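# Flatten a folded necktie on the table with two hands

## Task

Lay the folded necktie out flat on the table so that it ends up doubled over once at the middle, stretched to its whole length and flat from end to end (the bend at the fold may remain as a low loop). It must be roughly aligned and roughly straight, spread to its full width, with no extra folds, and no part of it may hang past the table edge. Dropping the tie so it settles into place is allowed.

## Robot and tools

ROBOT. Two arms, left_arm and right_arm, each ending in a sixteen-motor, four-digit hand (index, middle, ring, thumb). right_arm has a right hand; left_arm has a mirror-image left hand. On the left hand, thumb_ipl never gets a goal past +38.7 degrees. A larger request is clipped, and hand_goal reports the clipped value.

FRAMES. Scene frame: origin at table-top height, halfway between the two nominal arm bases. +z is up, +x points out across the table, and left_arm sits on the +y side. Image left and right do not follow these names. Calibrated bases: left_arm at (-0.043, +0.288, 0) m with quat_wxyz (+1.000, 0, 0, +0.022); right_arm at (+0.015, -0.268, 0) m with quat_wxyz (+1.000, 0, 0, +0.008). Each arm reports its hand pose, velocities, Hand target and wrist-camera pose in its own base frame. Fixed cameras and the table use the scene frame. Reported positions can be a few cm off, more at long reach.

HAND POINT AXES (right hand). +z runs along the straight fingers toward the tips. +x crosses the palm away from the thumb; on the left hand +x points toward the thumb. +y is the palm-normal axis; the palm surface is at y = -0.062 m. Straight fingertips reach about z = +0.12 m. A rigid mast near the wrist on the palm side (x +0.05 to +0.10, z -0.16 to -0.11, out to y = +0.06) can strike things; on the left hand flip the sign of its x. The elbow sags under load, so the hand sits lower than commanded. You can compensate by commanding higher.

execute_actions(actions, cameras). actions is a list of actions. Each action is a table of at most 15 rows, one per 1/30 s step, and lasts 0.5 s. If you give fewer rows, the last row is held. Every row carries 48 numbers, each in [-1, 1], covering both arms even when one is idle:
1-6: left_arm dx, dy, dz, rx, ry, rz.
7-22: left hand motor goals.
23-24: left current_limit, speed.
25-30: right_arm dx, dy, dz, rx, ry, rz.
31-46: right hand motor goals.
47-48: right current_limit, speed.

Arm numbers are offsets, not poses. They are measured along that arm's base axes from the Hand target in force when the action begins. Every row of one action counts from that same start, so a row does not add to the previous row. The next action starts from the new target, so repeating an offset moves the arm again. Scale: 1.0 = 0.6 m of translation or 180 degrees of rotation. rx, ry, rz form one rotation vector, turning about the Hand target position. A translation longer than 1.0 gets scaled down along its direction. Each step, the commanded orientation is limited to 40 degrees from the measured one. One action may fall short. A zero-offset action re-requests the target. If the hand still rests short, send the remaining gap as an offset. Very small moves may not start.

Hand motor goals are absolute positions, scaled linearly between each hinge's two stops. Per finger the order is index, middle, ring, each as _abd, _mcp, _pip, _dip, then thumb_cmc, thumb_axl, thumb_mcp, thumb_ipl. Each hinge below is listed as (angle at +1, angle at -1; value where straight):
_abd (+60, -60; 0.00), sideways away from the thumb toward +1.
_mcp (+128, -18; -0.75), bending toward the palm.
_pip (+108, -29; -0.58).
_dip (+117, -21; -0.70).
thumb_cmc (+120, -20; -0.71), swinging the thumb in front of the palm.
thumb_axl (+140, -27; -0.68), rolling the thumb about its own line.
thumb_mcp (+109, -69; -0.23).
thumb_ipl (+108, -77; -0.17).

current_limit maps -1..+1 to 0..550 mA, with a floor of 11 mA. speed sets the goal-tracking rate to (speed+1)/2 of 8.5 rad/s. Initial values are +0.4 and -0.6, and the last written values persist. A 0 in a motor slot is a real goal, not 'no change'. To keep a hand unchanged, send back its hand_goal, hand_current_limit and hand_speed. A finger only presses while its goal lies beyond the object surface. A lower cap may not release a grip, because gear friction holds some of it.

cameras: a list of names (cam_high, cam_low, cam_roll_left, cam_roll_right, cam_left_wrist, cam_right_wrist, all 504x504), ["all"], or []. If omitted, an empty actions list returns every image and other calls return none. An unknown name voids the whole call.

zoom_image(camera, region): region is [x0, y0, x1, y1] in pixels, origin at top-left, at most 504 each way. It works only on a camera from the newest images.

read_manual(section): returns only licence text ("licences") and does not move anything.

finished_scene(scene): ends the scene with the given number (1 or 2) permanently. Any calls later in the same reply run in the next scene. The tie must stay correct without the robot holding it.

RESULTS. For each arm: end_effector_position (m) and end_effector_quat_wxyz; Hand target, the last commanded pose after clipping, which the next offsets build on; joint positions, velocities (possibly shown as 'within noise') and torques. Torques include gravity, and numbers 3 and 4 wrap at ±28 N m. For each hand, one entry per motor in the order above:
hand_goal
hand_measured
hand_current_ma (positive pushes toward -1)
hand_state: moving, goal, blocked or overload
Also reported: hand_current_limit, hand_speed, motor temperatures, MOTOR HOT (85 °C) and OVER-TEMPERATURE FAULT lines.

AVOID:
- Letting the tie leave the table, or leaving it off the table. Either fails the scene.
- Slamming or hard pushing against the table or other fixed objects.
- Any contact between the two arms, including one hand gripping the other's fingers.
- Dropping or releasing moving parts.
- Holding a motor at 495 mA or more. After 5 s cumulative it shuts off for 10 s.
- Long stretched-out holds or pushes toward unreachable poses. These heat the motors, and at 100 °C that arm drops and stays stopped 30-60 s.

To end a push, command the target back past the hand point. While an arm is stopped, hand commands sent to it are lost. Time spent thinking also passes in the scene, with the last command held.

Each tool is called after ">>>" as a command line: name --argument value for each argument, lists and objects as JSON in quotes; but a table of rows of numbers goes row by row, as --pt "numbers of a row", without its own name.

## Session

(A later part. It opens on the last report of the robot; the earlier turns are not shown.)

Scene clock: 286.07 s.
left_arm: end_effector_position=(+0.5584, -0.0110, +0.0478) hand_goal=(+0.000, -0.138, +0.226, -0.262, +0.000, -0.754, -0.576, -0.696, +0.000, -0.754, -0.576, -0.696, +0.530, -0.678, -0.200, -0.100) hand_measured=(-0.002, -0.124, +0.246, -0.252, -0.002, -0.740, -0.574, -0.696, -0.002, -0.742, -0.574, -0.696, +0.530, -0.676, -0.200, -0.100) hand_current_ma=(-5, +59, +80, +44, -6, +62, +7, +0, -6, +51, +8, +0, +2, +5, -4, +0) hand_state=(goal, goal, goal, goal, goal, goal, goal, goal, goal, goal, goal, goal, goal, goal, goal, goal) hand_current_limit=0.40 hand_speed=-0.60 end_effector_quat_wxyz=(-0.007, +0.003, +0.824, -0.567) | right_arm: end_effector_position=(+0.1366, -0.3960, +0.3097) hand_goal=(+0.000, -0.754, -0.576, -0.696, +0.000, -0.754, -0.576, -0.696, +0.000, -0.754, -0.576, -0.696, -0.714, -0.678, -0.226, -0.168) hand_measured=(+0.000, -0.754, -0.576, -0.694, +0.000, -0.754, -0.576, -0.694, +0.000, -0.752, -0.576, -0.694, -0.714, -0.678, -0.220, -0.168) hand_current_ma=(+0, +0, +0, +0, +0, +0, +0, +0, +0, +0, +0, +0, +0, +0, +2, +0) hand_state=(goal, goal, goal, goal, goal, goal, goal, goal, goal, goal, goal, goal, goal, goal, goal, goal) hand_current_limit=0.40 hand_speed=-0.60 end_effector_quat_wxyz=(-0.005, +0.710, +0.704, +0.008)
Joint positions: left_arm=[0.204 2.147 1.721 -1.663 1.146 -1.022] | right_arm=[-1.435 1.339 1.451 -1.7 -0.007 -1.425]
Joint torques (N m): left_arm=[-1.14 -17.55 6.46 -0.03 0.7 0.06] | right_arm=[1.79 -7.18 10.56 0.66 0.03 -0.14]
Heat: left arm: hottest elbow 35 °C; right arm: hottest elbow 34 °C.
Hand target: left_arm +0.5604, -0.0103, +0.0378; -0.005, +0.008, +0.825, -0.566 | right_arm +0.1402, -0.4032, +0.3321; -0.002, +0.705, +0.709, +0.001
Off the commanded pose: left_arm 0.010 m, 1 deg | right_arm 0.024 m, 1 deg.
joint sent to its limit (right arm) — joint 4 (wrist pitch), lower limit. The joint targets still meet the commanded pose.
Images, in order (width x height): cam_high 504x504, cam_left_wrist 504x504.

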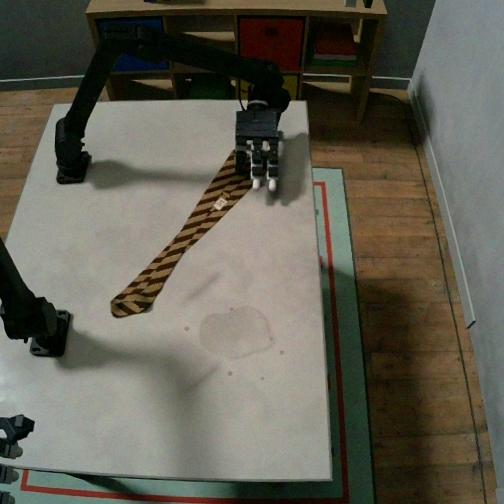

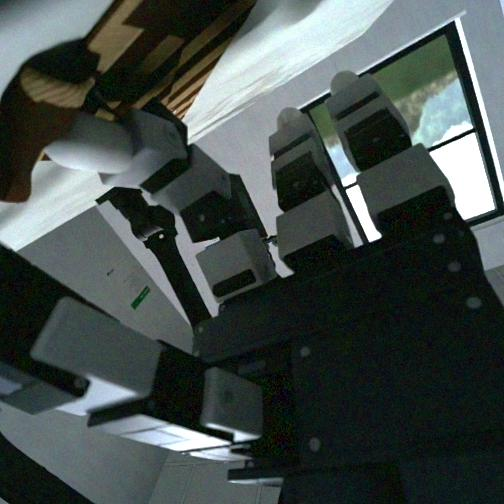

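>>> execute_actions --actions '[[[-0.008,0.035,0.022,0,0,0,0,-0.137,0.226,-0.261,0,-0.754,-0.576,-0.696,0,-0.754,-0.576,-0.696,0.53,-0.678,-0.2,-0.1,0.4,-0.6,0.0,0.0,0.0,0,0,0,0,-0.754,-0.576,-0.696,0,-0.754,-0.576,-0.696,0,-0.754,-0.576,-0.696,-0.714,-0.678,-0.226,-0.168,0.4,-0.6]]]' --cameras '["cam_high","cam_left_wrist"]'

>>> zoom_image --camera "cam_left_wrist" --region '[0, 0, 160, 160]'

>>> zoom_image --camera "cam_high" --region '[190, 100, 290, 200]'

Scene clock: 287.40 s.
left_arm: end_effector_position=(+0.5536, +0.0019, +0.0477) hand_goal=(+0.000, -0.138, +0.226, -0.262, +0.000, -0.754, -0.576, -0.696, +0.000, -0.754, -0.576, -0.696, +0.530, -0.678, -0.200, -0.100) hand_measured=(+0.000, -0.126, +0.246, -0.252, -0.002, -0.740, -0.574, -0.696, -0.002, -0.742, -0.574, -0.696, +0.530, -0.676, -0.200, -0.100) hand_current_ma=(-1, +51, +80, +44, -5, +62, +7, +0, -5, +51, +8, +0, +2, +5, -2, +0) hand_state=(goal, goal, goal, goal, goal, goal, goal, goal, goal, goal, goal, goal, goal, goal, goal, goal) hand_current_limit=0.40 hand_speed=-0.60 end_effector_quat_wxyz=(-0.009, +0.000, +0.827, -0.563) | right_arm: end_effector_position=(+0.1366, -0.3960, +0.3097) hand_goal=(+0.000, -0.754, -0.576, -0.696, +0.000, -0.754, -0.576, -0.696, +0.000, -0.754, -0.576, -0.696, -0.714, -0.678, -0.226, -0.168) hand_measured=(+0.000, -0.754, -0.576, -0.694, +0.000, -0.754, -0.576, -0.694, +0.000, -0.752, -0.576, -0.694, -0.714, -0.678, -0.220, -0.168) hand_current_ma=(+0, +0, +0, +0, +0, +0, +0, +0, +0, +0, +0, +0, +0, +0, +2, +0) hand_state=(goal, goal, goal, goal, goal, goal, goal, goal, goal, goal, goal, goal, goal, goal, goal, goal) hand_current_limit=0.40 hand_speed=-0.60 end_effector_quat_wxyz=(-0.005, +0.710, +0.704, +0.008)
Joint positions: left_arm=[0.225 2.147 1.721 -1.689 1.128 -0.997] | right_arm=[-1.435 1.339 1.451 -1.7 -0.007 -1.425]
Joint torques (N m): left_arm=[-0.26 -19.25 6.86 -0.8 0.67 0.13] | right_arm=[1.9 -6.42 10.66 0.53 0.02 -0.14]
Heat: left arm: hottest elbow 35 °C; right arm: hottest elbow 34 °C.
Hand target: left_arm +0.5556, +0.0108, +0.0511; -0.005, +0.008, +0.825, -0.566 | right_arm +0.1402, -0.4032, +0.3321; -0.002, +0.705, +0.709, +0.001
Off the commanded pose: left_arm 0.010 m, 1 deg | right_arm 0.024 m, 1 deg.
joint sent to its limit (left arm) — joint 4 (wrist pitch), lower limit. The joint targets still meet the commanded pose.
joint sent to its limit (right arm) — joint 4 (wrist pitch), lower limit. The joint targets still meet the commanded pose.
Images, in order (width x height): cam_high 504x504, cam_left_wrist 504x504.

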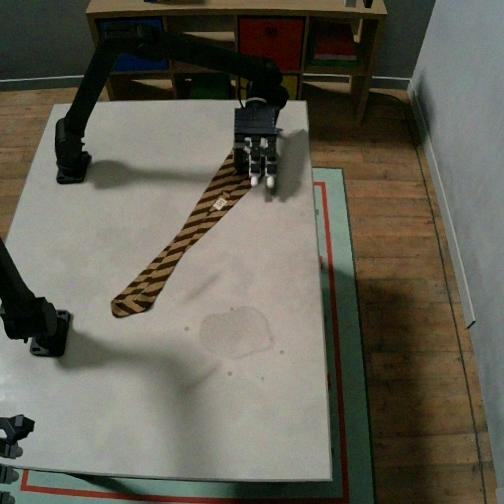

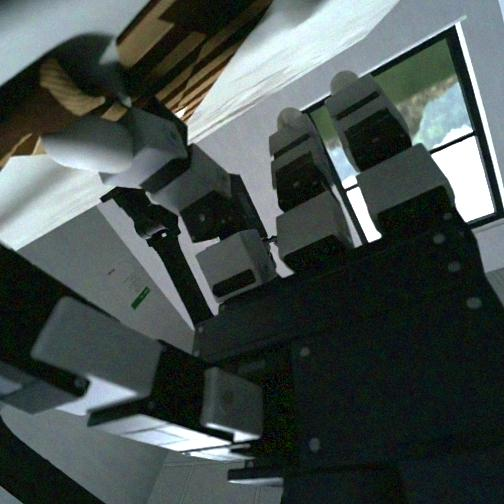

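Scaled by 3.150 from the camera's 504x504 image, which has a finer 720x720 frame.

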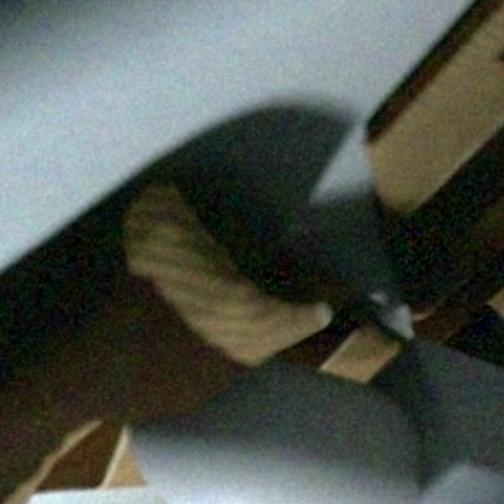

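Scaled by 5.040 from the camera's 504x504 image, which has a finer 720x720 frame.

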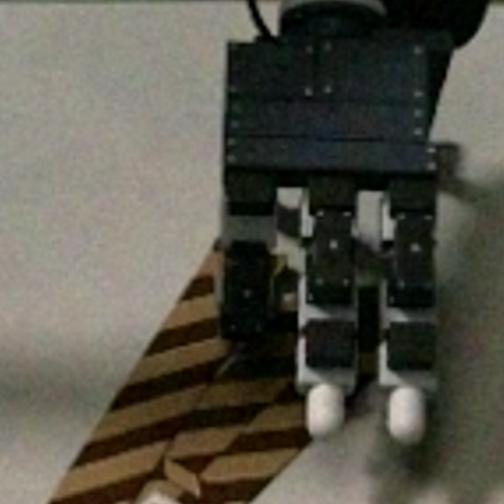

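>>> execute_actions --actions '[[[0.0,0.02,-0.008,0,0,0,0,0.0,0.12,-0.3,0,-0.754,-0.576,-0.696,0,-0.754,-0.576,-0.696,0.53,-0.678,0.05,0.05,0.5,-0.6,0.0,0.0,0.0,0,0,0,0,-0.754,-0.576,-0.696,0,-0.754,-0.576,-0.696,0,-0.754,-0.576,-0.696,-0.714,-0.678,-0.226,-0.168,0.4,-0.6]],[[0.0,0.0,-0.005,0,0,0,0,0.25,-0.06,-0.38,0,-0.754,-0.576,-0.696,0,-0.754,-0.576,-0.696,0.53,-0.678,0.1,0.1,0.5,-0.6,0.0,0.0,0.0,0,0,0,0,-0.754,-0.576,-0.696,0,-0.754,-0.576,-0.696,0,-0.754,-0.576,-0.696,-0.714,-0.678,-0.226,-0.168,0.4,-0.6]],[[0.0,0.0,-0.0,0,0,0,0,0.45,-0.05,-0.35,0,-0.754,-0.576,-0.696,0,-0.754,-0.576,-0.696,0.53,-0.678,0.1,0.1,0.5,-0.6,0.0,0.0,0.0,0,0,0,0,-0.754,-0.576,-0.696,0,-0.754,-0.576,-0.696,0,-0.754,-0.576,-0.696,-0.714,-0.678,-0.226,-0.168,0.4,-0.6]]]' --cameras '["cam_high","cam_left_wrist"]'

>>> zoom_image --camera "cam_left_wrist" --region '[0, 0, 160, 160]'

>>> zoom_image --camera "cam_high" --region '[190, 100, 290, 200]'

Scene clock: 291.00 s.
left_arm: end_effector_position=(+0.5521, +0.0162, +0.0488) hand_goal=(+0.000, +0.450, -0.050, -0.350, +0.000, -0.754, -0.576, -0.696, +0.000, -0.754, -0.576, -0.696, +0.530, -0.678, +0.100, +0.100) hand_measured=(-0.002, +0.162, +0.002, -0.318, -0.002, -0.740, -0.574, -0.696, -0.002, -0.742, -0.574, -0.696, +0.532, -0.678, -0.066, +0.030) hand_current_ma=(-7, -413, +232, +141, -5, +62, +7, +0, -5, +51, +8, +0, +4, +0, -412, -412) hand_state=(goal, blocked, blocked, blocked, goal, goal, goal, goal, goal, goal, goal, goal, goal, goal, blocked, blocked) hand_current_limit=0.50 hand_speed=-0.60 end_effector_quat_wxyz=(-0.003, -0.009, +0.827, -0.562) | right_arm: end_effector_position=(+0.1366, -0.3960, +0.3097) hand_goal=(+0.000, -0.754, -0.576, -0.696, +0.000, -0.754, -0.576, -0.696, +0.000, -0.754, -0.576, -0.696, -0.714, -0.678, -0.226, -0.168) hand_measured=(+0.000, -0.754, -0.576, -0.694, +0.000, -0.754, -0.576, -0.694, +0.000, -0.752, -0.576, -0.694, -0.714, -0.678, -0.220, -0.168) hand_current_ma=(+0, +0, +0, +0, +0, +0, +0, +0, +0, +0, +0, +0, +0, +0, +2, +0) hand_state=(goal, goal, goal, goal, goal, goal, goal, goal, goal, goal, goal, goal, goal, goal, goal, goal) hand_current_limit=0.40 hand_speed=-0.60 end_effector_quat_wxyz=(-0.005, +0.710, +0.704, +0.008)
Joint positions: left_arm=[0.25 2.145 1.721 -1.697 1.125 -0.99] | right_arm=[-1.435 1.339 1.451 -1.7 -0.007 -1.425]
Joint torques (N m): left_arm=[-0.62 -17.96 7.01 -0.47 0.4 0.22] | right_arm=[2.14 -7.18 10.54 0.42 0.04 -0.15]
Heat: left arm: hottest elbow 34 °C; right arm: hottest elbow 34 °C.
Hand target: left_arm +0.5556, +0.0227, +0.0432; -0.005, +0.008, +0.825, -0.566 | right_arm +0.1402, -0.4032, +0.3321; -0.002, +0.705, +0.709, +0.001
Off the commanded pose: left_arm 0.009 m, 2 deg | right_arm 0.024 m, 1 deg.
joint read past its limit (left arm) — joint 4 (wrist pitch), lower limit.
joint sent to its limit (left arm) — joint 4 (wrist pitch), lower limit. The joint targets still meet the commanded pose.
joint sent to its limit (right arm) — joint 4 (wrist pitch), lower limit. The joint targets still meet the commanded pose.
Images, in order (width x height): cam_high 504x504, cam_left_wrist 504x504.

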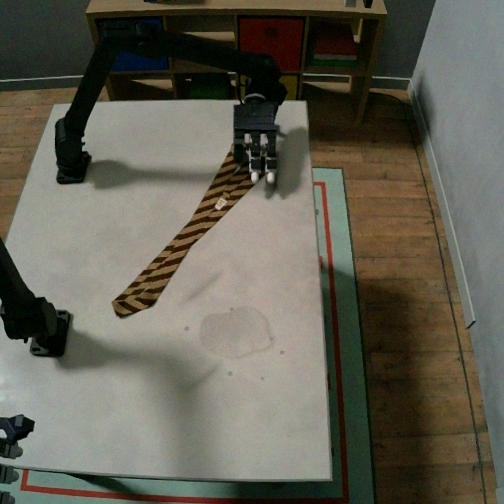

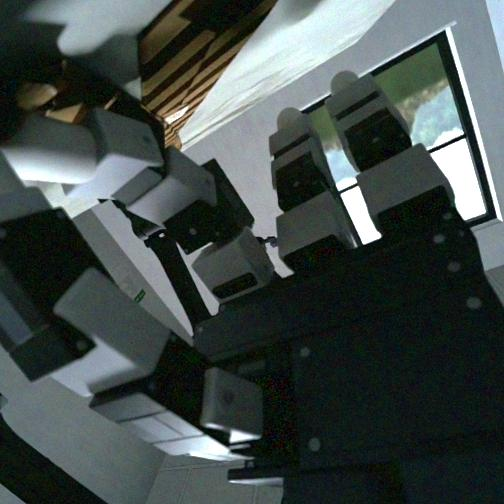

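Scaled by 3.150 from the camera's 504x504 image, which has a finer 720x720 frame.

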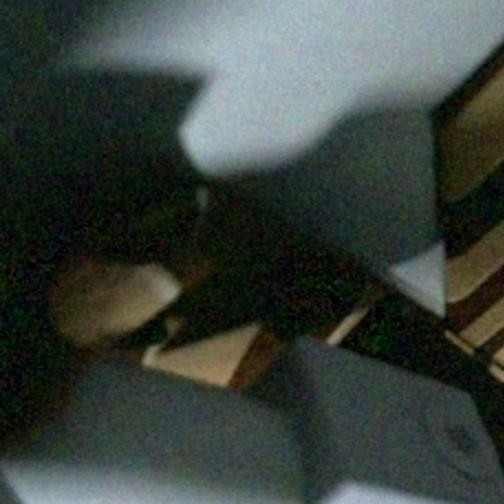

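Scaled by 5.040 from the camera's 504x504 image, which has a finer 720x720 frame.

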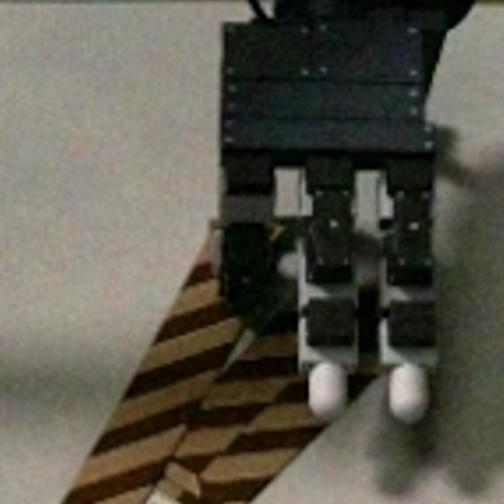

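>>> execute_actions --actions '[[[0.0,0.0,0.06,0,0,0,0,0.45,-0.05,-0.35,0,-0.754,-0.576,-0.696,0,-0.754,-0.576,-0.696,0.53,-0.678,0.1,0.1,0.5,-0.6,0.0,0.0,0.0,0,0,0,0,-0.754,-0.576,-0.696,0,-0.754,-0.576,-0.696,0,-0.754,-0.576,-0.696,-0.714,-0.678,-0.226,-0.168,0.4,-0.6]],[[0.0,0.0,0.08,0,0,0,0,0.45,-0.05,-0.35,0,-0.754,-0.576,-0.696,0,-0.754,-0.576,-0.696,0.53,-0.678,0.1,0.1,0.5,-0.6,0.0,0.0,0.0,0,0,0,0,-0.754,-0.576,-0.696,0,-0.754,-0.576,-0.696,0,-0.754,-0.576,-0.696,-0.714,-0.678,-0.226,-0.168,0.4,-0.6]]]' --cameras '["cam_high","cam_left_wrist","cam_low"]'

>>> zoom_image --camera "cam_low" --region '[240, 180, 330, 270]'

>>> zoom_image --camera "cam_high" --region '[190, 90, 290, 190]'

Scene clock: 292.87 s.
left_arm: end_effector_position=(+0.5484, +0.0177, +0.1197) hand_goal=(+0.000, +0.450, -0.050, -0.350, +0.000, -0.754, -0.576, -0.696, +0.000, -0.754, -0.576, -0.696, +0.530, -0.678, +0.100, +0.100) hand_measured=(+0.002, +0.180, -0.032, -0.318, -0.002, -0.740, -0.574, -0.696, -0.002, -0.742, -0.574, -0.696, +0.532, -0.678, -0.066, +0.030) hand_current_ma=(+5, -412, +78, +141, -5, +62, +7, +0, -5, +51, +8, +0, +10, +0, -413, -413) hand_state=(goal, blocked, goal, blocked, goal, goal, goal, goal, goal, goal, goal, goal, goal, goal, blocked, blocked) hand_current_limit=0.50 hand_speed=-0.60 end_effector_quat_wxyz=(+0.022, -0.013, +0.837, -0.546) | right_arm: end_effector_position=(+0.1366, -0.3960, +0.3097) hand_goal=(+0.000, -0.754, -0.576, -0.696, +0.000, -0.754, -0.576, -0.696, +0.000, -0.754, -0.576, -0.696, -0.714, -0.678, -0.226, -0.168) hand_measured=(+0.000, -0.754, -0.576, -0.694, +0.000, -0.754, -0.576, -0.694, +0.000, -0.752, -0.576, -0.694, -0.714, -0.678, -0.220, -0.168) hand_current_ma=(+0, +0, +0, +0, +0, +0, +0, +0, +0, +0, +0, +0, +0, +0, +2, +0) hand_state=(goal, goal, goal, goal, goal, goal, goal, goal, goal, goal, goal, goal, goal, goal, goal, goal) hand_current_limit=0.40 hand_speed=-0.60 end_effector_quat_wxyz=(-0.005, +0.710, +0.704, +0.008)
Joint positions: left_arm=[0.25 2.009 1.719 -1.696 1.116 -1.091] | right_arm=[-1.435 1.339 1.451 -1.7 -0.007 -1.425]
Joint torques (N m): left_arm=[-0.67 -17.96 9.09 -0.36 0.86 -0.18] | right_arm=[2.43 -7.59 10.63 0.53 0.04 -0.15]
Heat: left arm: hottest elbow 34 °C; right arm: hottest elbow 34 °C.
Hand target: left_arm +0.5557, +0.0228, +0.1273; -0.005, +0.008, +0.825, -0.566 | right_arm +0.1402, -0.4032, +0.3321; -0.002, +0.705, +0.709, +0.001
Off the commanded pose: left_arm 0.012 m, 5 deg | right_arm 0.024 m, 1 deg.
joint read past its limit (left arm) — joint 4 (wrist pitch), lower limit.
joint sent to its limit (left arm) — joint 4 (wrist pitch), lower limit. The joint targets are off in orientation, not in position.
joint sent to its limit (right arm) — joint 4 (wrist pitch), lower limit. The joint targets still meet the commanded pose.
Images, in order (width x height): cam_high 504x504, cam_low 504x504, cam_left_wrist 504x504.

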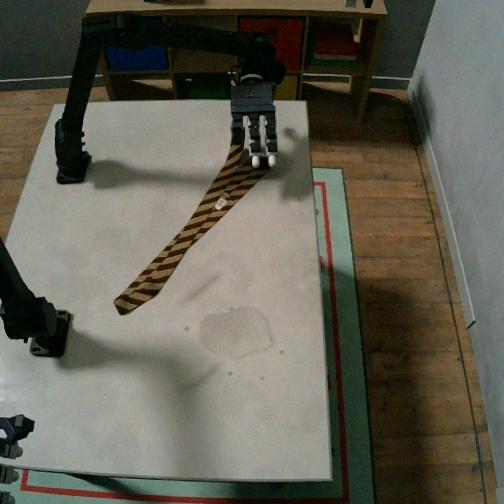

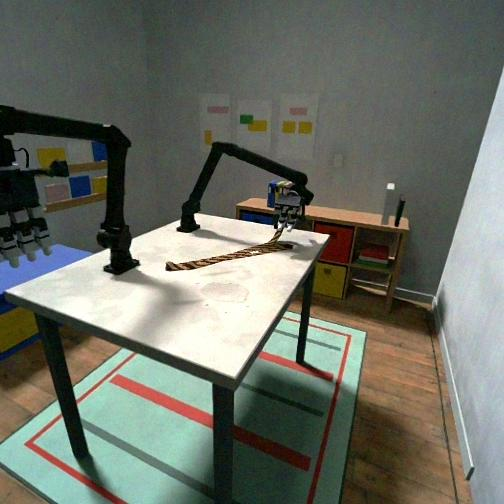

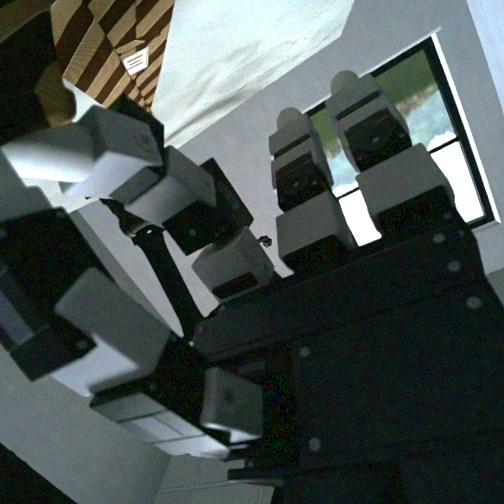

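Scaled by 5.600 from the camera's 504x504 image, which has a finer 720x720 frame.

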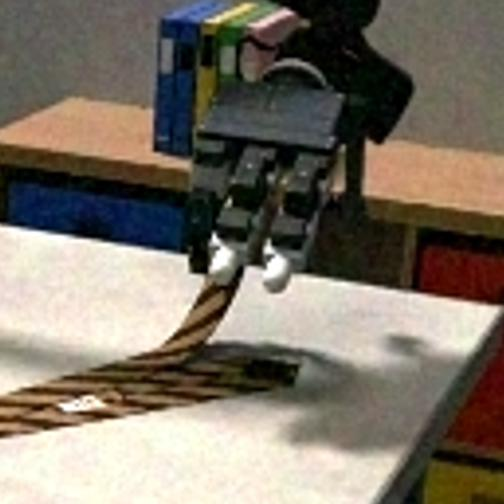

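Scaled by 5.040 from the camera's 504x504 image, which has a finer 720x720 frame.

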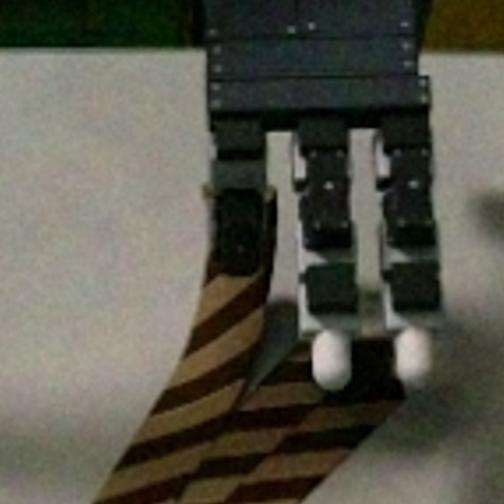

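>>> execute_actions --actions '[[[-0.02,-0.02,0.1,0,0,0,0,0.45,-0.05,-0.35,0,-0.754,-0.576,-0.696,0,-0.754,-0.576,-0.696,0.53,-0.678,0.1,0.1,0.5,-0.6,0.0,0.0,0.0,0,0,0,0,-0.754,-0.576,-0.696,0,-0.754,-0.576,-0.696,0,-0.754,-0.576,-0.696,-0.714,-0.678,-0.226,-0.168,0.4,-0.6]],[[-0.02,-0.02,0.1,0,0,0,0,0.45,-0.05,-0.35,0,-0.754,-0.576,-0.696,0,-0.754,-0.576,-0.696,0.53,-0.678,0.1,0.1,0.5,-0.6,0.0,0.0,0.0,0,0,0,0,-0.754,-0.576,-0.696,0,-0.754,-0.576,-0.696,0,-0.754,-0.576,-0.696,-0.714,-0.678,-0.226,-0.168,0.4,-0.6]]]' --cameras '["cam_high","cam_left_wrist","cam_low","cam_roll_left"]'

>>> zoom_image --camera "cam_low" --region '[230, 150, 330, 270]'

>>> zoom_image --camera "cam_high" --region '[180, 40, 290, 190]'

>>> zoom_image --camera "cam_roll_left" --region '[250, 100, 504, 350]'

Scene clock: 294.67 s.
left_arm: end_effector_position=(+0.5223, +0.0028, +0.2341) hand_goal=(+0.000, +0.450, -0.050, -0.350, +0.000, -0.754, -0.576, -0.696, +0.000, -0.754, -0.576, -0.696, +0.530, -0.678, +0.100, +0.100) hand_measured=(+0.002, +0.182, -0.032, -0.318, -0.002, -0.740, -0.574, -0.696, -0.002, -0.742, -0.574, -0.696, +0.534, -0.678, -0.066, +0.030) hand_current_ma=(+9, -412, +75, +141, -4, +62, +7, +0, -5, +51, +8, +0, +13, +0, -412, -412) hand_state=(goal, blocked, goal, blocked, goal, goal, goal, goal, goal, goal, goal, goal, goal, goal, blocked, blocked) hand_current_limit=0.50 hand_speed=-0.60 end_effector_quat_wxyz=(+0.053, -0.044, +0.839, -0.540) | right_arm: end_effector_position=(+0.1366, -0.3960, +0.3097) hand_goal=(+0.000, -0.754, -0.576, -0.696, +0.000, -0.754, -0.576, -0.696, +0.000, -0.754, -0.576, -0.696, -0.714, -0.678, -0.226, -0.168) hand_measured=(+0.000, -0.754, -0.576, -0.694, +0.000, -0.754, -0.576, -0.694, +0.000, -0.752, -0.576, -0.694, -0.714, -0.678, -0.220, -0.168) hand_current_ma=(+0, +0, +0, +0, +0, +0, +0, +0, +0, +0, +0, +0, +0, +0, +2, +0) hand_state=(goal, goal, goal, goal, goal, goal, goal, goal, goal, goal, goal, goal, goal, goal, goal, goal) hand_current_limit=0.40 hand_speed=-0.60 end_effector_quat_wxyz=(-0.005, +0.710, +0.704, +0.008)
Joint positions: left_arm=[0.239 1.793 1.718 -1.693 1.138 -1.309] | right_arm=[-1.435 1.339 1.451 -1.7 -0.007 -1.425]
Joint torques (N m): left_arm=[-1.9 -15.5 11 -0.13 0.94 -0.13] | right_arm=[2.61 -7.59 10.54 0.39 0.01 -0.19]
Heat: left arm: hottest elbow 34 °C; right arm: hottest elbow 34 °C.
Hand target: left_arm +0.5317, -0.0011, +0.2474; -0.005, +0.008, +0.825, -0.566 | right_arm +0.1402, -0.4032, +0.3321; -0.002, +0.705, +0.709, +0.001
Off the commanded pose: left_arm 0.017 m, 9 deg | right_arm 0.024 m, 1 deg.
joint sent to its limit (left arm) — joint 4 (wrist pitch), lower limit. The joint targets are off in orientation, not in position.
joint sent to its limit (right arm) — joint 4 (wrist pitch), lower limit. The joint targets still meet the commanded pose.
Images, in order (width x height): cam_high 504x504, cam_low 504x504, cam_roll_left 504x504, cam_left_wrist 504x504.

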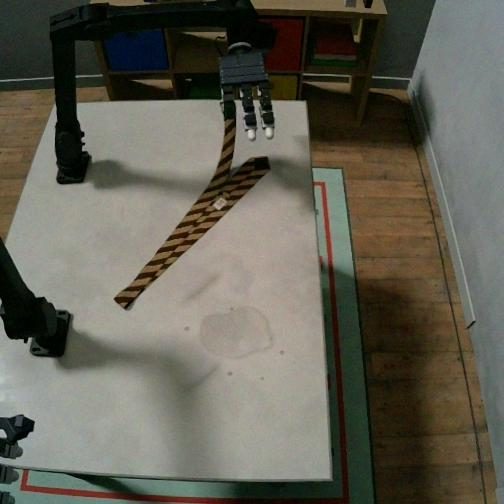

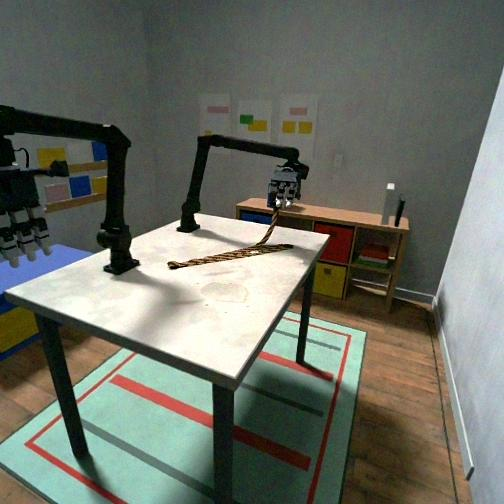

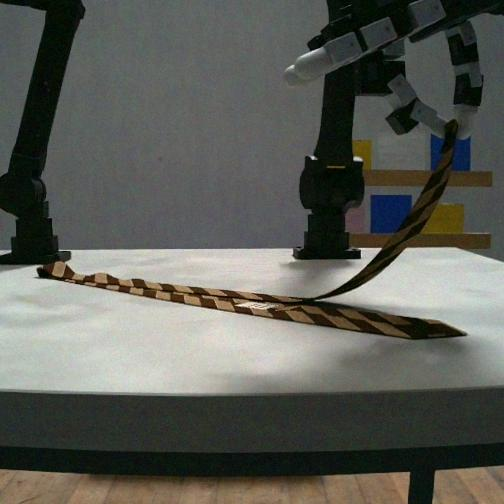

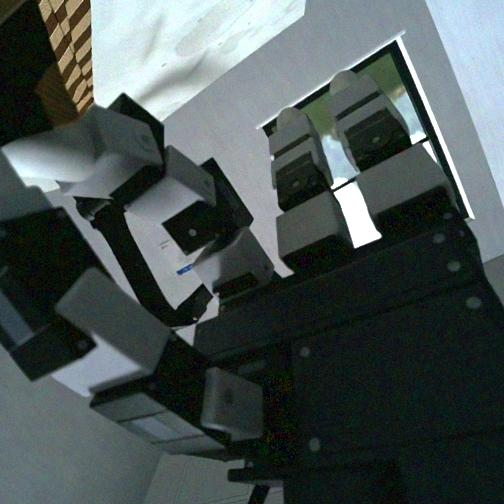

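Scaled by 4.200 from the camera's 504x504 image, which has a finer 720x720 frame.

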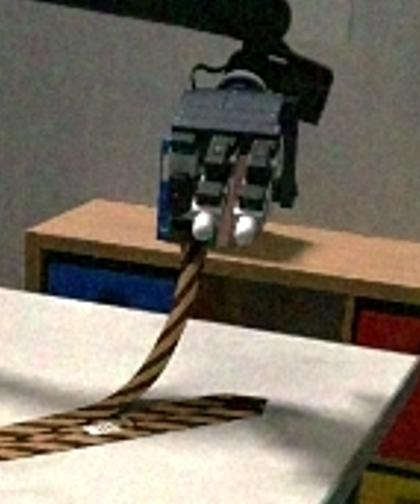

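Scaled by 3.360 from the camera's 504x504 image, which has a finer 720x720 frame.

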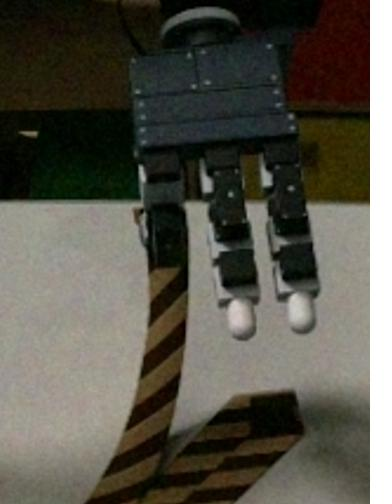

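Scaled by 1.984 from the camera's 504x504 image, which has a finer 720x720 frame.

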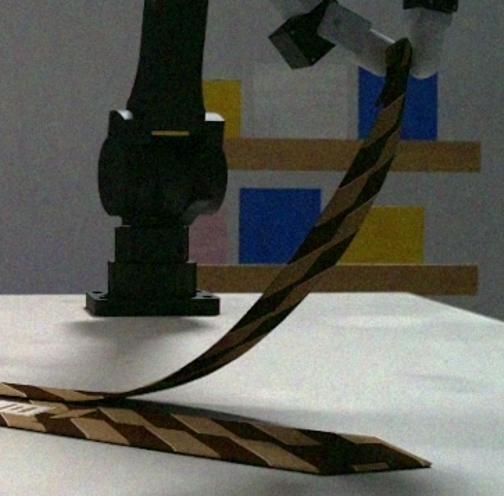

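>>> execute_actions --actions '[[[0.02,0.04,-0.12,0,0,0,0,0.45,-0.05,-0.35,0,-0.754,-0.576,-0.696,0,-0.754,-0.576,-0.696,0.53,-0.678,0.1,0.1,0.5,-0.6,0.0,0.0,0.0,0,0,0,0,-0.754,-0.576,-0.696,0,-0.754,-0.576,-0.696,0,-0.754,-0.576,-0.696,-0.714,-0.678,-0.226,-0.168,0.4,-0.6]],[[0.01,0.02,-0.1,0,0,0,0,0.45,-0.05,-0.35,0,-0.754,-0.576,-0.696,0,-0.754,-0.576,-0.696,0.53,-0.678,0.1,0.1,0.5,-0.6,0.0,0.0,0.0,0,0,0,0,-0.754,-0.576,-0.696,0,-0.754,-0.576,-0.696,0,-0.754,-0.576,-0.696,-0.714,-0.678,-0.226,-0.168,0.4,-0.6]],[[0.0,0.0,-0.1,0,0,0,0,0.45,-0.05,-0.35,0,-0.754,-0.576,-0.696,0,-0.754,-0.576,-0.696,0.53,-0.678,0.1,0.1,0.5,-0.6,0.0,0.0,0.0,0,0,0,0,-0.754,-0.576,-0.696,0,-0.754,-0.576,-0.696,0,-0.754,-0.576,-0.696,-0.714,-0.678,-0.226,-0.168,0.4,-0.6]]]' --cameras '["cam_high","cam_roll_left"]'

>>> zoom_image --camera "cam_high" --region '[180, 90, 290, 210]'

>>> zoom_image --camera "cam_roll_left" --region '[250, 100, 504, 350]'

Scene clock: 299.10 s.
left_arm: end_effector_position=(+0.5459, +0.0263, +0.0526) hand_goal=(+0.000, +0.450, -0.050, -0.350, +0.000, -0.754, -0.576, -0.696, +0.000, -0.754, -0.576, -0.696, +0.530, -0.678, +0.100, +0.100) hand_measured=(+0.006, +0.190, -0.038, -0.320, -0.002, -0.740, -0.574, -0.696, -0.002, -0.742, -0.574, -0.696, +0.536, -0.678, -0.074, +0.036) hand_current_ma=(+21, -413, +47, +128, -4, +62, +7, +0, -4, +51, +8, +0, +20, +0, -412, -399) hand_state=(goal, blocked, goal, blocked, goal, goal, goal, goal, goal, goal, goal, goal, goal, goal, blocked, blocked) hand_current_limit=0.50 hand_speed=-0.60 end_effector_quat_wxyz=(+0.000, -0.007, +0.832, -0.555) | right_arm: end_effector_position=(+0.1366, -0.3960, +0.3097) hand_goal=(+0.000, -0.754, -0.576, -0.696, +0.000, -0.754, -0.576, -0.696, +0.000, -0.754, -0.576, -0.696, -0.714, -0.678, -0.226, -0.168) hand_measured=(+0.000, -0.754, -0.576, -0.694, +0.000, -0.754, -0.576, -0.694, +0.000, -0.752, -0.576, -0.694, -0.714, -0.678, -0.220, -0.168) hand_current_ma=(+0, +0, +0, +0, +0, +0, +0, +0, +0, +0, +0, +0, +0, +0, +2, +0) hand_state=(goal, goal, goal, goal, goal, goal, goal, goal, goal, goal, goal, goal, goal, goal, goal, goal) hand_current_limit=0.40 hand_speed=-0.60 end_effector_quat_wxyz=(-0.005, +0.710, +0.704, +0.008)
Joint positions: left_arm=[0.265 2.124 1.703 -1.697 1.103 -0.98] | right_arm=[-1.435 1.339 1.451 -1.7 -0.007 -1.425]
Joint torques (N m): left_arm=[-0.15 -18.67 7.04 -0.5 0.73 0.08] | right_arm=[2.02 -6.83 10.61 0.47 0.04 -0.11]
Heat: left arm: hottest elbow 34 °C; right arm: hottest elbow 34 °C.
Hand target: left_arm +0.5496, +0.0348, +0.0552; -0.005, +0.008, +0.825, -0.566 | right_arm +0.1402, -0.4032, +0.3321; -0.002, +0.705, +0.709, +0.001
Off the commanded pose: left_arm 0.010 m, 2 deg | right_arm 0.024 m, 1 deg.
joint read past its limit (left arm) — joint 4 (wrist pitch), lower limit.
joint sent to its limit (left arm) — joint 4 (wrist pitch), lower limit. The joint targets are off in orientation, not in position.
joint sent to its limit (right arm) — joint 4 (wrist pitch), lower limit. The joint targets still meet the commanded pose.
Images, in order (width x height): cam_high 504x504, cam_roll_left 504x504.

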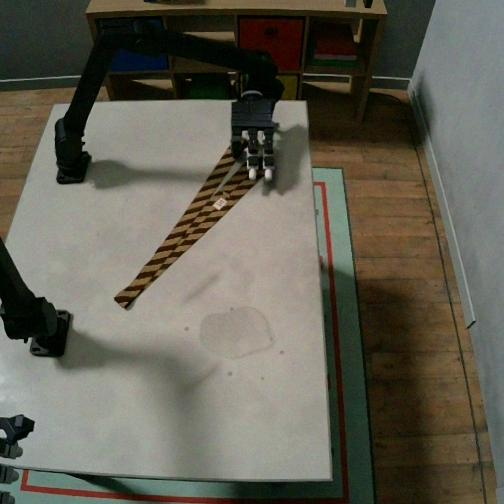

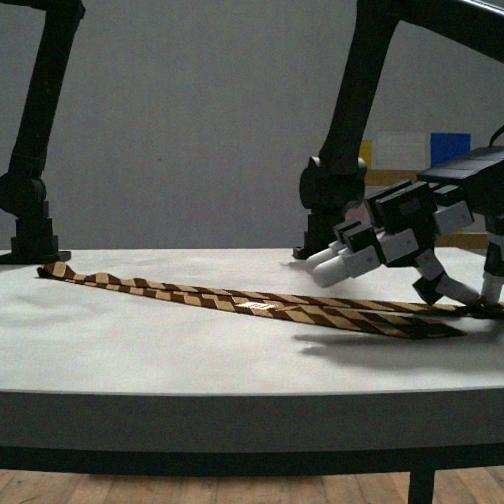

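Scaled by 4.200 from the camera's 504x504 image, which has a finer 720x720 frame.

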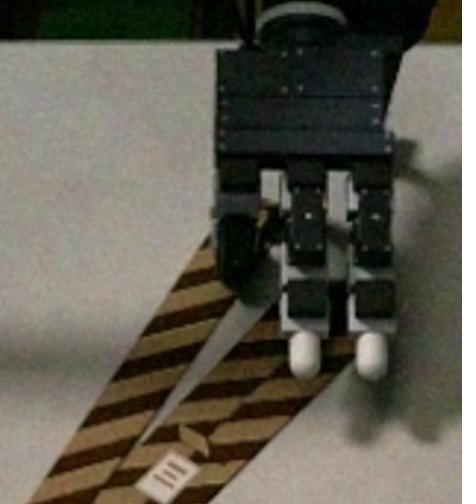

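Scaled by 1.984 from the camera's 504x504 image, which has a finer 720x720 frame.

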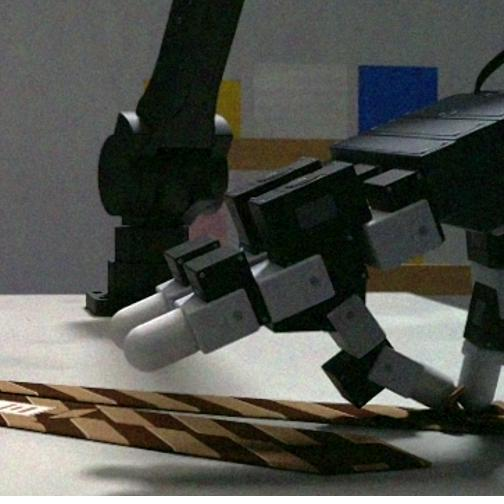

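>>> execute_actions --actions '[[[0.0,0.0,0.0,0,0,0,0,0.25,-0.06,-0.35,0,-0.754,-0.576,-0.696,0,-0.754,-0.576,-0.696,0.53,-0.678,-0.45,-0.3,0.4,-0.6,0.0,0.0,0.0,0,0,0,0,-0.754,-0.576,-0.696,0,-0.754,-0.576,-0.696,0,-0.754,-0.576,-0.696,-0.714,-0.678,-0.226,-0.168,0.4,-0.6]],[[0.0,0.0,0.08,0,0,0,0,0.1,0.05,-0.33,0,-0.754,-0.576,-0.696,0,-0.754,-0.576,-0.696,0.53,-0.678,-0.45,-0.3,0.4,-0.6,0.0,0.0,0.0,0,0,0,0,-0.754,-0.576,-0.696,0,-0.754,-0.576,-0.696,0,-0.754,-0.576,-0.696,-0.714,-0.678,-0.226,-0.168,0.4,-0.6]],[[-0.045,-0.095,0.0,0,0,0,0,-0.137,0.226,-0.261,0,-0.754,-0.576,-0.696,0,-0.754,-0.576,-0.696,0.53,-0.678,-0.2,-0.1,0.4,-0.6,0.0,0.0,0.0,0,0,0,0,-0.754,-0.576,-0.696,0,-0.754,-0.576,-0.696,0,-0.754,-0.576,-0.696,-0.714,-0.678,-0.226,-0.168,0.4,-0.6]]]' --cameras '["cam_high","cam_roll_left","cam_left_wrist"]'

>>> zoom_image --camera "cam_high" --region '[180, 90, 290, 210]'

>>> zoom_image --camera "cam_left_wrist" --region '[0, 0, 160, 160]'

>>> zoom_image --camera "cam_roll_left" --region '[250, 150, 504, 350]'

Scene clock: 301.37 s.
left_arm: end_effector_position=(+0.5195, -0.0259, +0.0910) hand_goal=(+0.000, -0.138, +0.226, -0.262, +0.000, -0.754, -0.576, -0.696, +0.000, -0.754, -0.576, -0.696, +0.530, -0.678, -0.200, -0.100) hand_measured=(+0.002, -0.132, +0.220, -0.266, +0.000, -0.740, -0.574, -0.696, +0.000, -0.742, -0.574, -0.696, +0.532, -0.678, -0.200, -0.102) hand_current_ma=(+9, +27, -21, -12, -2, +64, +8, +0, -2, +54, +8, +0, +9, +0, -2, -7) hand_state=(goal, goal, goal, goal, goal, goal, goal, goal, goal, goal, goal, goal, goal, goal, goal, goal) hand_current_limit=0.40 hand_speed=-0.60 end_effector_quat_wxyz=(-0.016, +0.003, +0.824, -0.567) | right_arm: end_effector_position=(+0.1366, -0.3960, +0.3097) hand_goal=(+0.000, -0.754, -0.576, -0.696, +0.000, -0.754, -0.576, -0.696, +0.000, -0.754, -0.576, -0.696, -0.714, -0.678, -0.226, -0.168) hand_measured=(+0.000, -0.754, -0.576, -0.694, +0.000, -0.754, -0.576, -0.694, +0.000, -0.752, -0.576, -0.694, -0.714, -0.678, -0.220, -0.168) hand_current_ma=(+0, +0, +0, +0, +0, +0, +0, +0, +0, +0, +0, +0, +0, +0, +2, +0) hand_state=(goal, goal, goal, goal, goal, goal, goal, goal, goal, goal, goal, goal, goal, goal, goal, goal) hand_current_limit=0.40 hand_speed=-0.60 end_effector_quat_wxyz=(-0.005, +0.710, +0.704, +0.008)
Joint positions: left_arm=[0.19 2.007 1.607 -1.692 1.146 -1.032] | right_arm=[-1.435 1.339 1.451 -1.7 -0.007 -1.425]
Joint torques (N m): left_arm=[-1.03 -18.78 7.3 -0.68 0.84 -0.07] | right_arm=[2.67 -6.71 10.56 0.36 0.01 -0.24]
Heat: left arm: hottest elbow 34 °C; right arm: hottest elbow 34 °C.
Hand target: left_arm +0.5226, -0.0224, +0.1032; -0.005, +0.008, +0.825, -0.566 | right_arm +0.1402, -0.4032, +0.3321; -0.002, +0.705, +0.709, +0.001
Off the commanded pose: left_arm 0.013 m, 1 deg | right_arm 0.024 m, 1 deg.
joint sent to its limit (left arm) — joint 4 (wrist pitch), lower limit. The joint targets still meet the commanded pose.
joint sent to its limit (right arm) — joint 4 (wrist pitch), lower limit. The joint targets still meet the commanded pose.
Images, in order (width x height): cam_high 504x504, cam_roll_left 504x504, cam_left_wrist 504x504.

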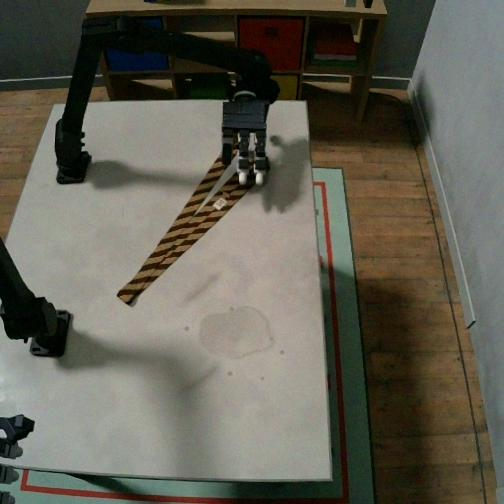

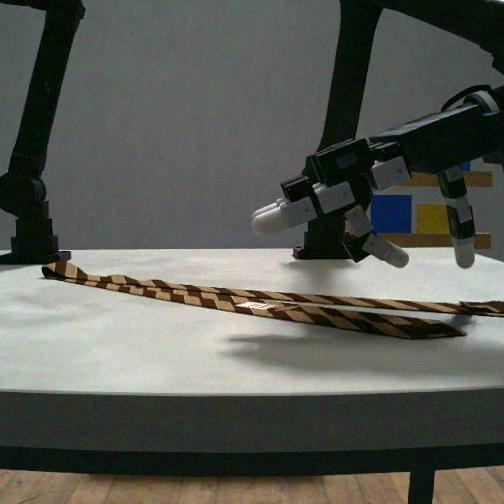

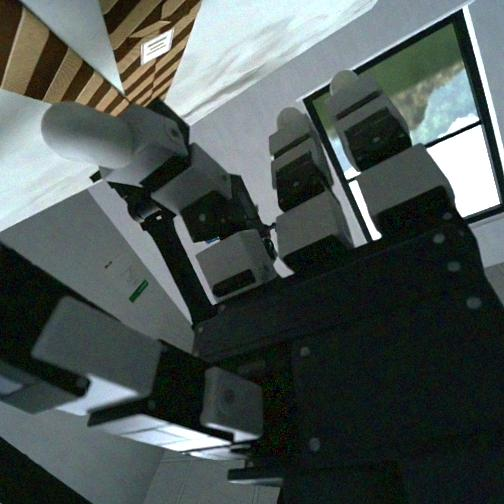

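Scaled by 4.200 from the camera's 504x504 image, which has a finer 720x720 frame.

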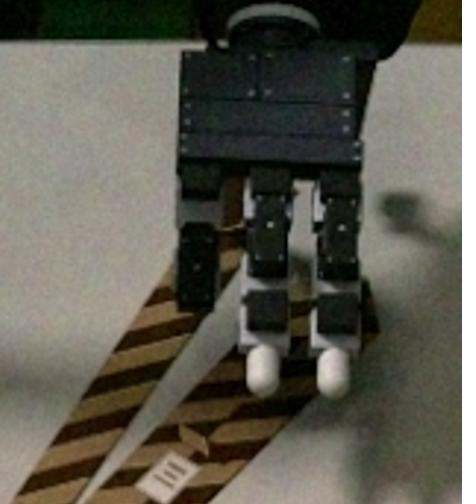

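Scaled by 3.150 from the camera's 504x504 image, which has a finer 720x720 frame.

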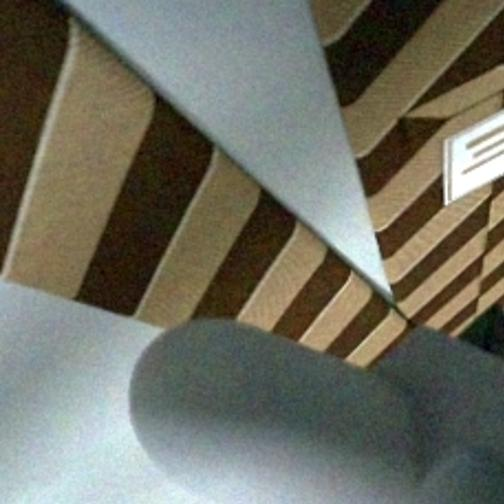

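Scaled by 1.984 from the camera's 504x504 image, which has a finer 720x720 frame.

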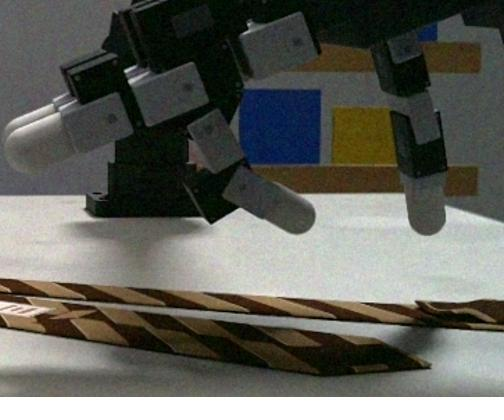

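>>> execute_actions --actions '[]'

Scene clock: 302.77 s.
left_arm: end_effector_position=(+0.5195, -0.0259, +0.0910) hand_goal=(+0.000, -0.138, +0.226, -0.262, +0.000, -0.754, -0.576, -0.696, +0.000, -0.754, -0.576, -0.696, +0.530, -0.678, -0.200, -0.100) hand_measured=(+0.002, -0.132, +0.220, -0.266, +0.000, -0.740, -0.574, -0.696, +0.000, -0.742, -0.574, -0.696, +0.532, -0.678, -0.200, -0.102) hand_current_ma=(+9, +27, -21, -12, -2, +64, +8, +0, -2, +54, +8, +0, +9, +0, -2, -7) hand_state=(goal, goal, goal, goal, goal, goal, goal, goal, goal, goal, goal, goal, goal, goal, goal, goal) hand_current_limit=0.40 hand_speed=-0.60 end_effector_quat_wxyz=(-0.016, +0.003, +0.824, -0.567) | right_arm: end_effector_position=(+0.1366, -0.3960, +0.3097) hand_goal=(+0.000, -0.754, -0.576, -0.696, +0.000, -0.754, -0.576, -0.696, +0.000, -0.754, -0.576, -0.696, -0.714, -0.678, -0.226, -0.168) hand_measured=(+0.000, -0.754, -0.576, -0.694, +0.000, -0.754, -0.576, -0.694, +0.000, -0.752, -0.576, -0.694, -0.714, -0.678, -0.220, -0.168) hand_current_ma=(+0, +0, +0, +0, +0, +0, +0, +0, +0, +0, +0, +0, +0, +0, +2, +0) hand_state=(goal, goal, goal, goal, goal, goal, goal, goal, goal, goal, goal, goal, goal, goal, goal, goal) hand_current_limit=0.40 hand_speed=-0.60 end_effector_quat_wxyz=(-0.005, +0.710, +0.704, +0.008)
Joint positions: left_arm=[0.19 2.007 1.607 -1.692 1.146 -1.032] | right_arm=[-1.435 1.339 1.451 -1.7 -0.007 -1.425]
Joint velocities: within noise
Joint torques (N m): left_arm=[-0.67 -19.02 7.31 -0.66 0.85 -0.07] | right_arm=[1.38 -7.59 10.61 0.51 0.02 -0.14]
Motor temperatures (°C): left_arm=[23 27 34 22 24 19] | right_arm=[26 23 34 19 22 22]
Heat: left arm: hottest elbow 34 °C; right arm: hottest elbow 34 °C.
Hand target: left_arm +0.5226, -0.0224, +0.1032; -0.005, +0.008, +0.825, -0.566 | right_arm +0.1402, -0.4032, +0.3321; -0.002, +0.705, +0.709, +0.001
Off the commanded pose: left_arm 0.013 m, 1 deg | right_arm 0.024 m, 1 deg.

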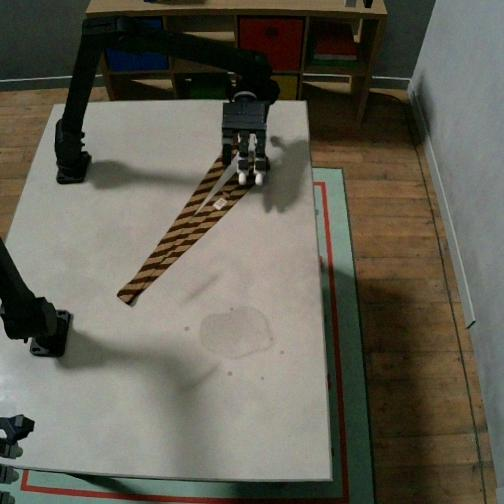

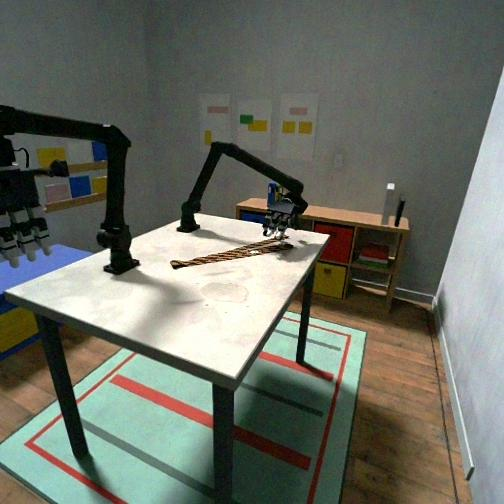

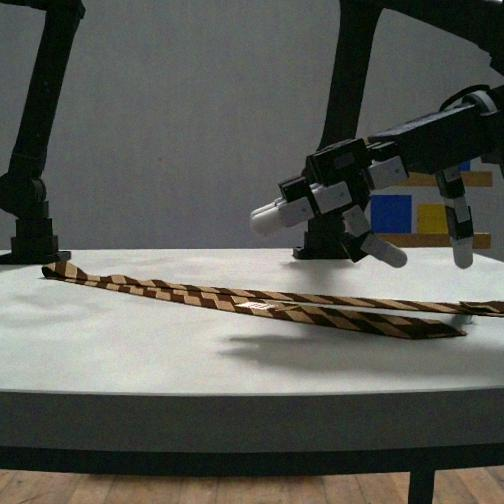

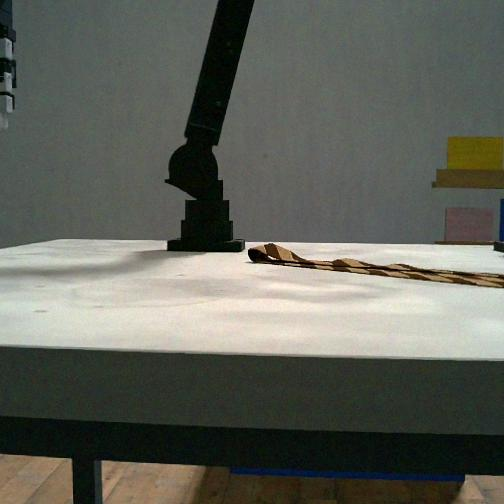

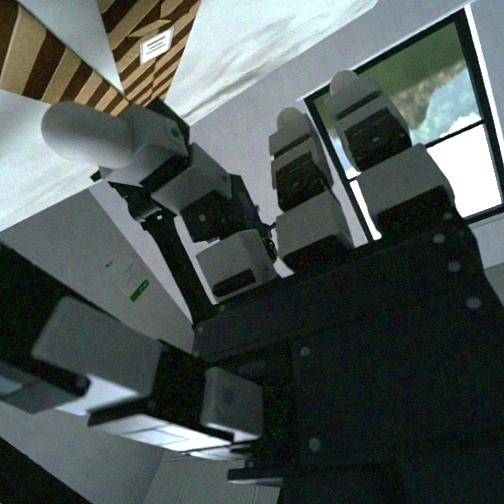

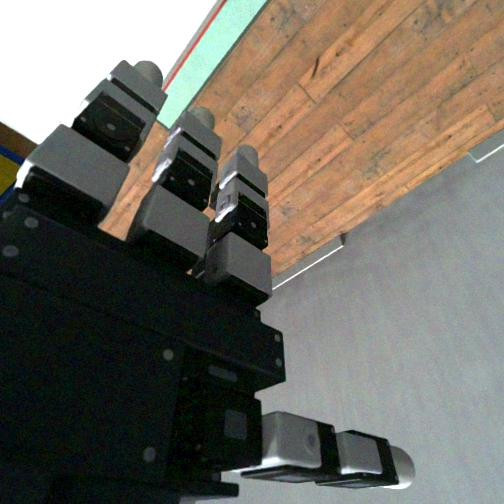

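>>> zoom_image --camera "cam_high" --region '[170, 90, 310, 230]'

>>> zoom_image --camera "cam_roll_left" --region '[224, 160, 504, 380]'

Scaled by 3.600 from the camera's 504x504 image, which has a finer 720x720 frame.

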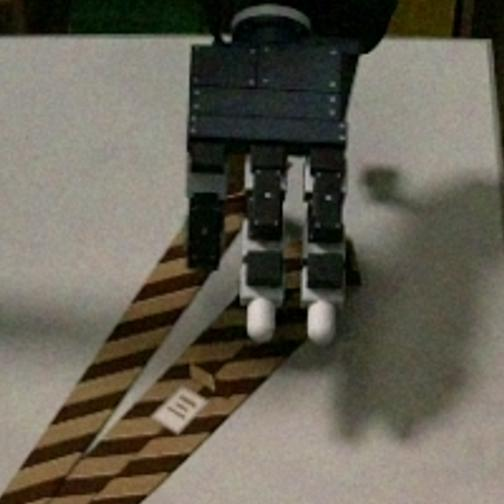

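Scaled by 1.800 from the camera's 504x504 image, which has a finer 720x720 frame.

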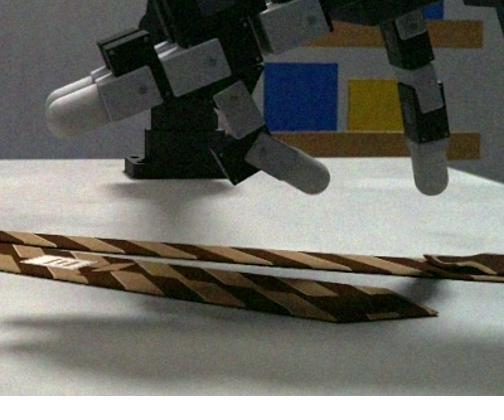

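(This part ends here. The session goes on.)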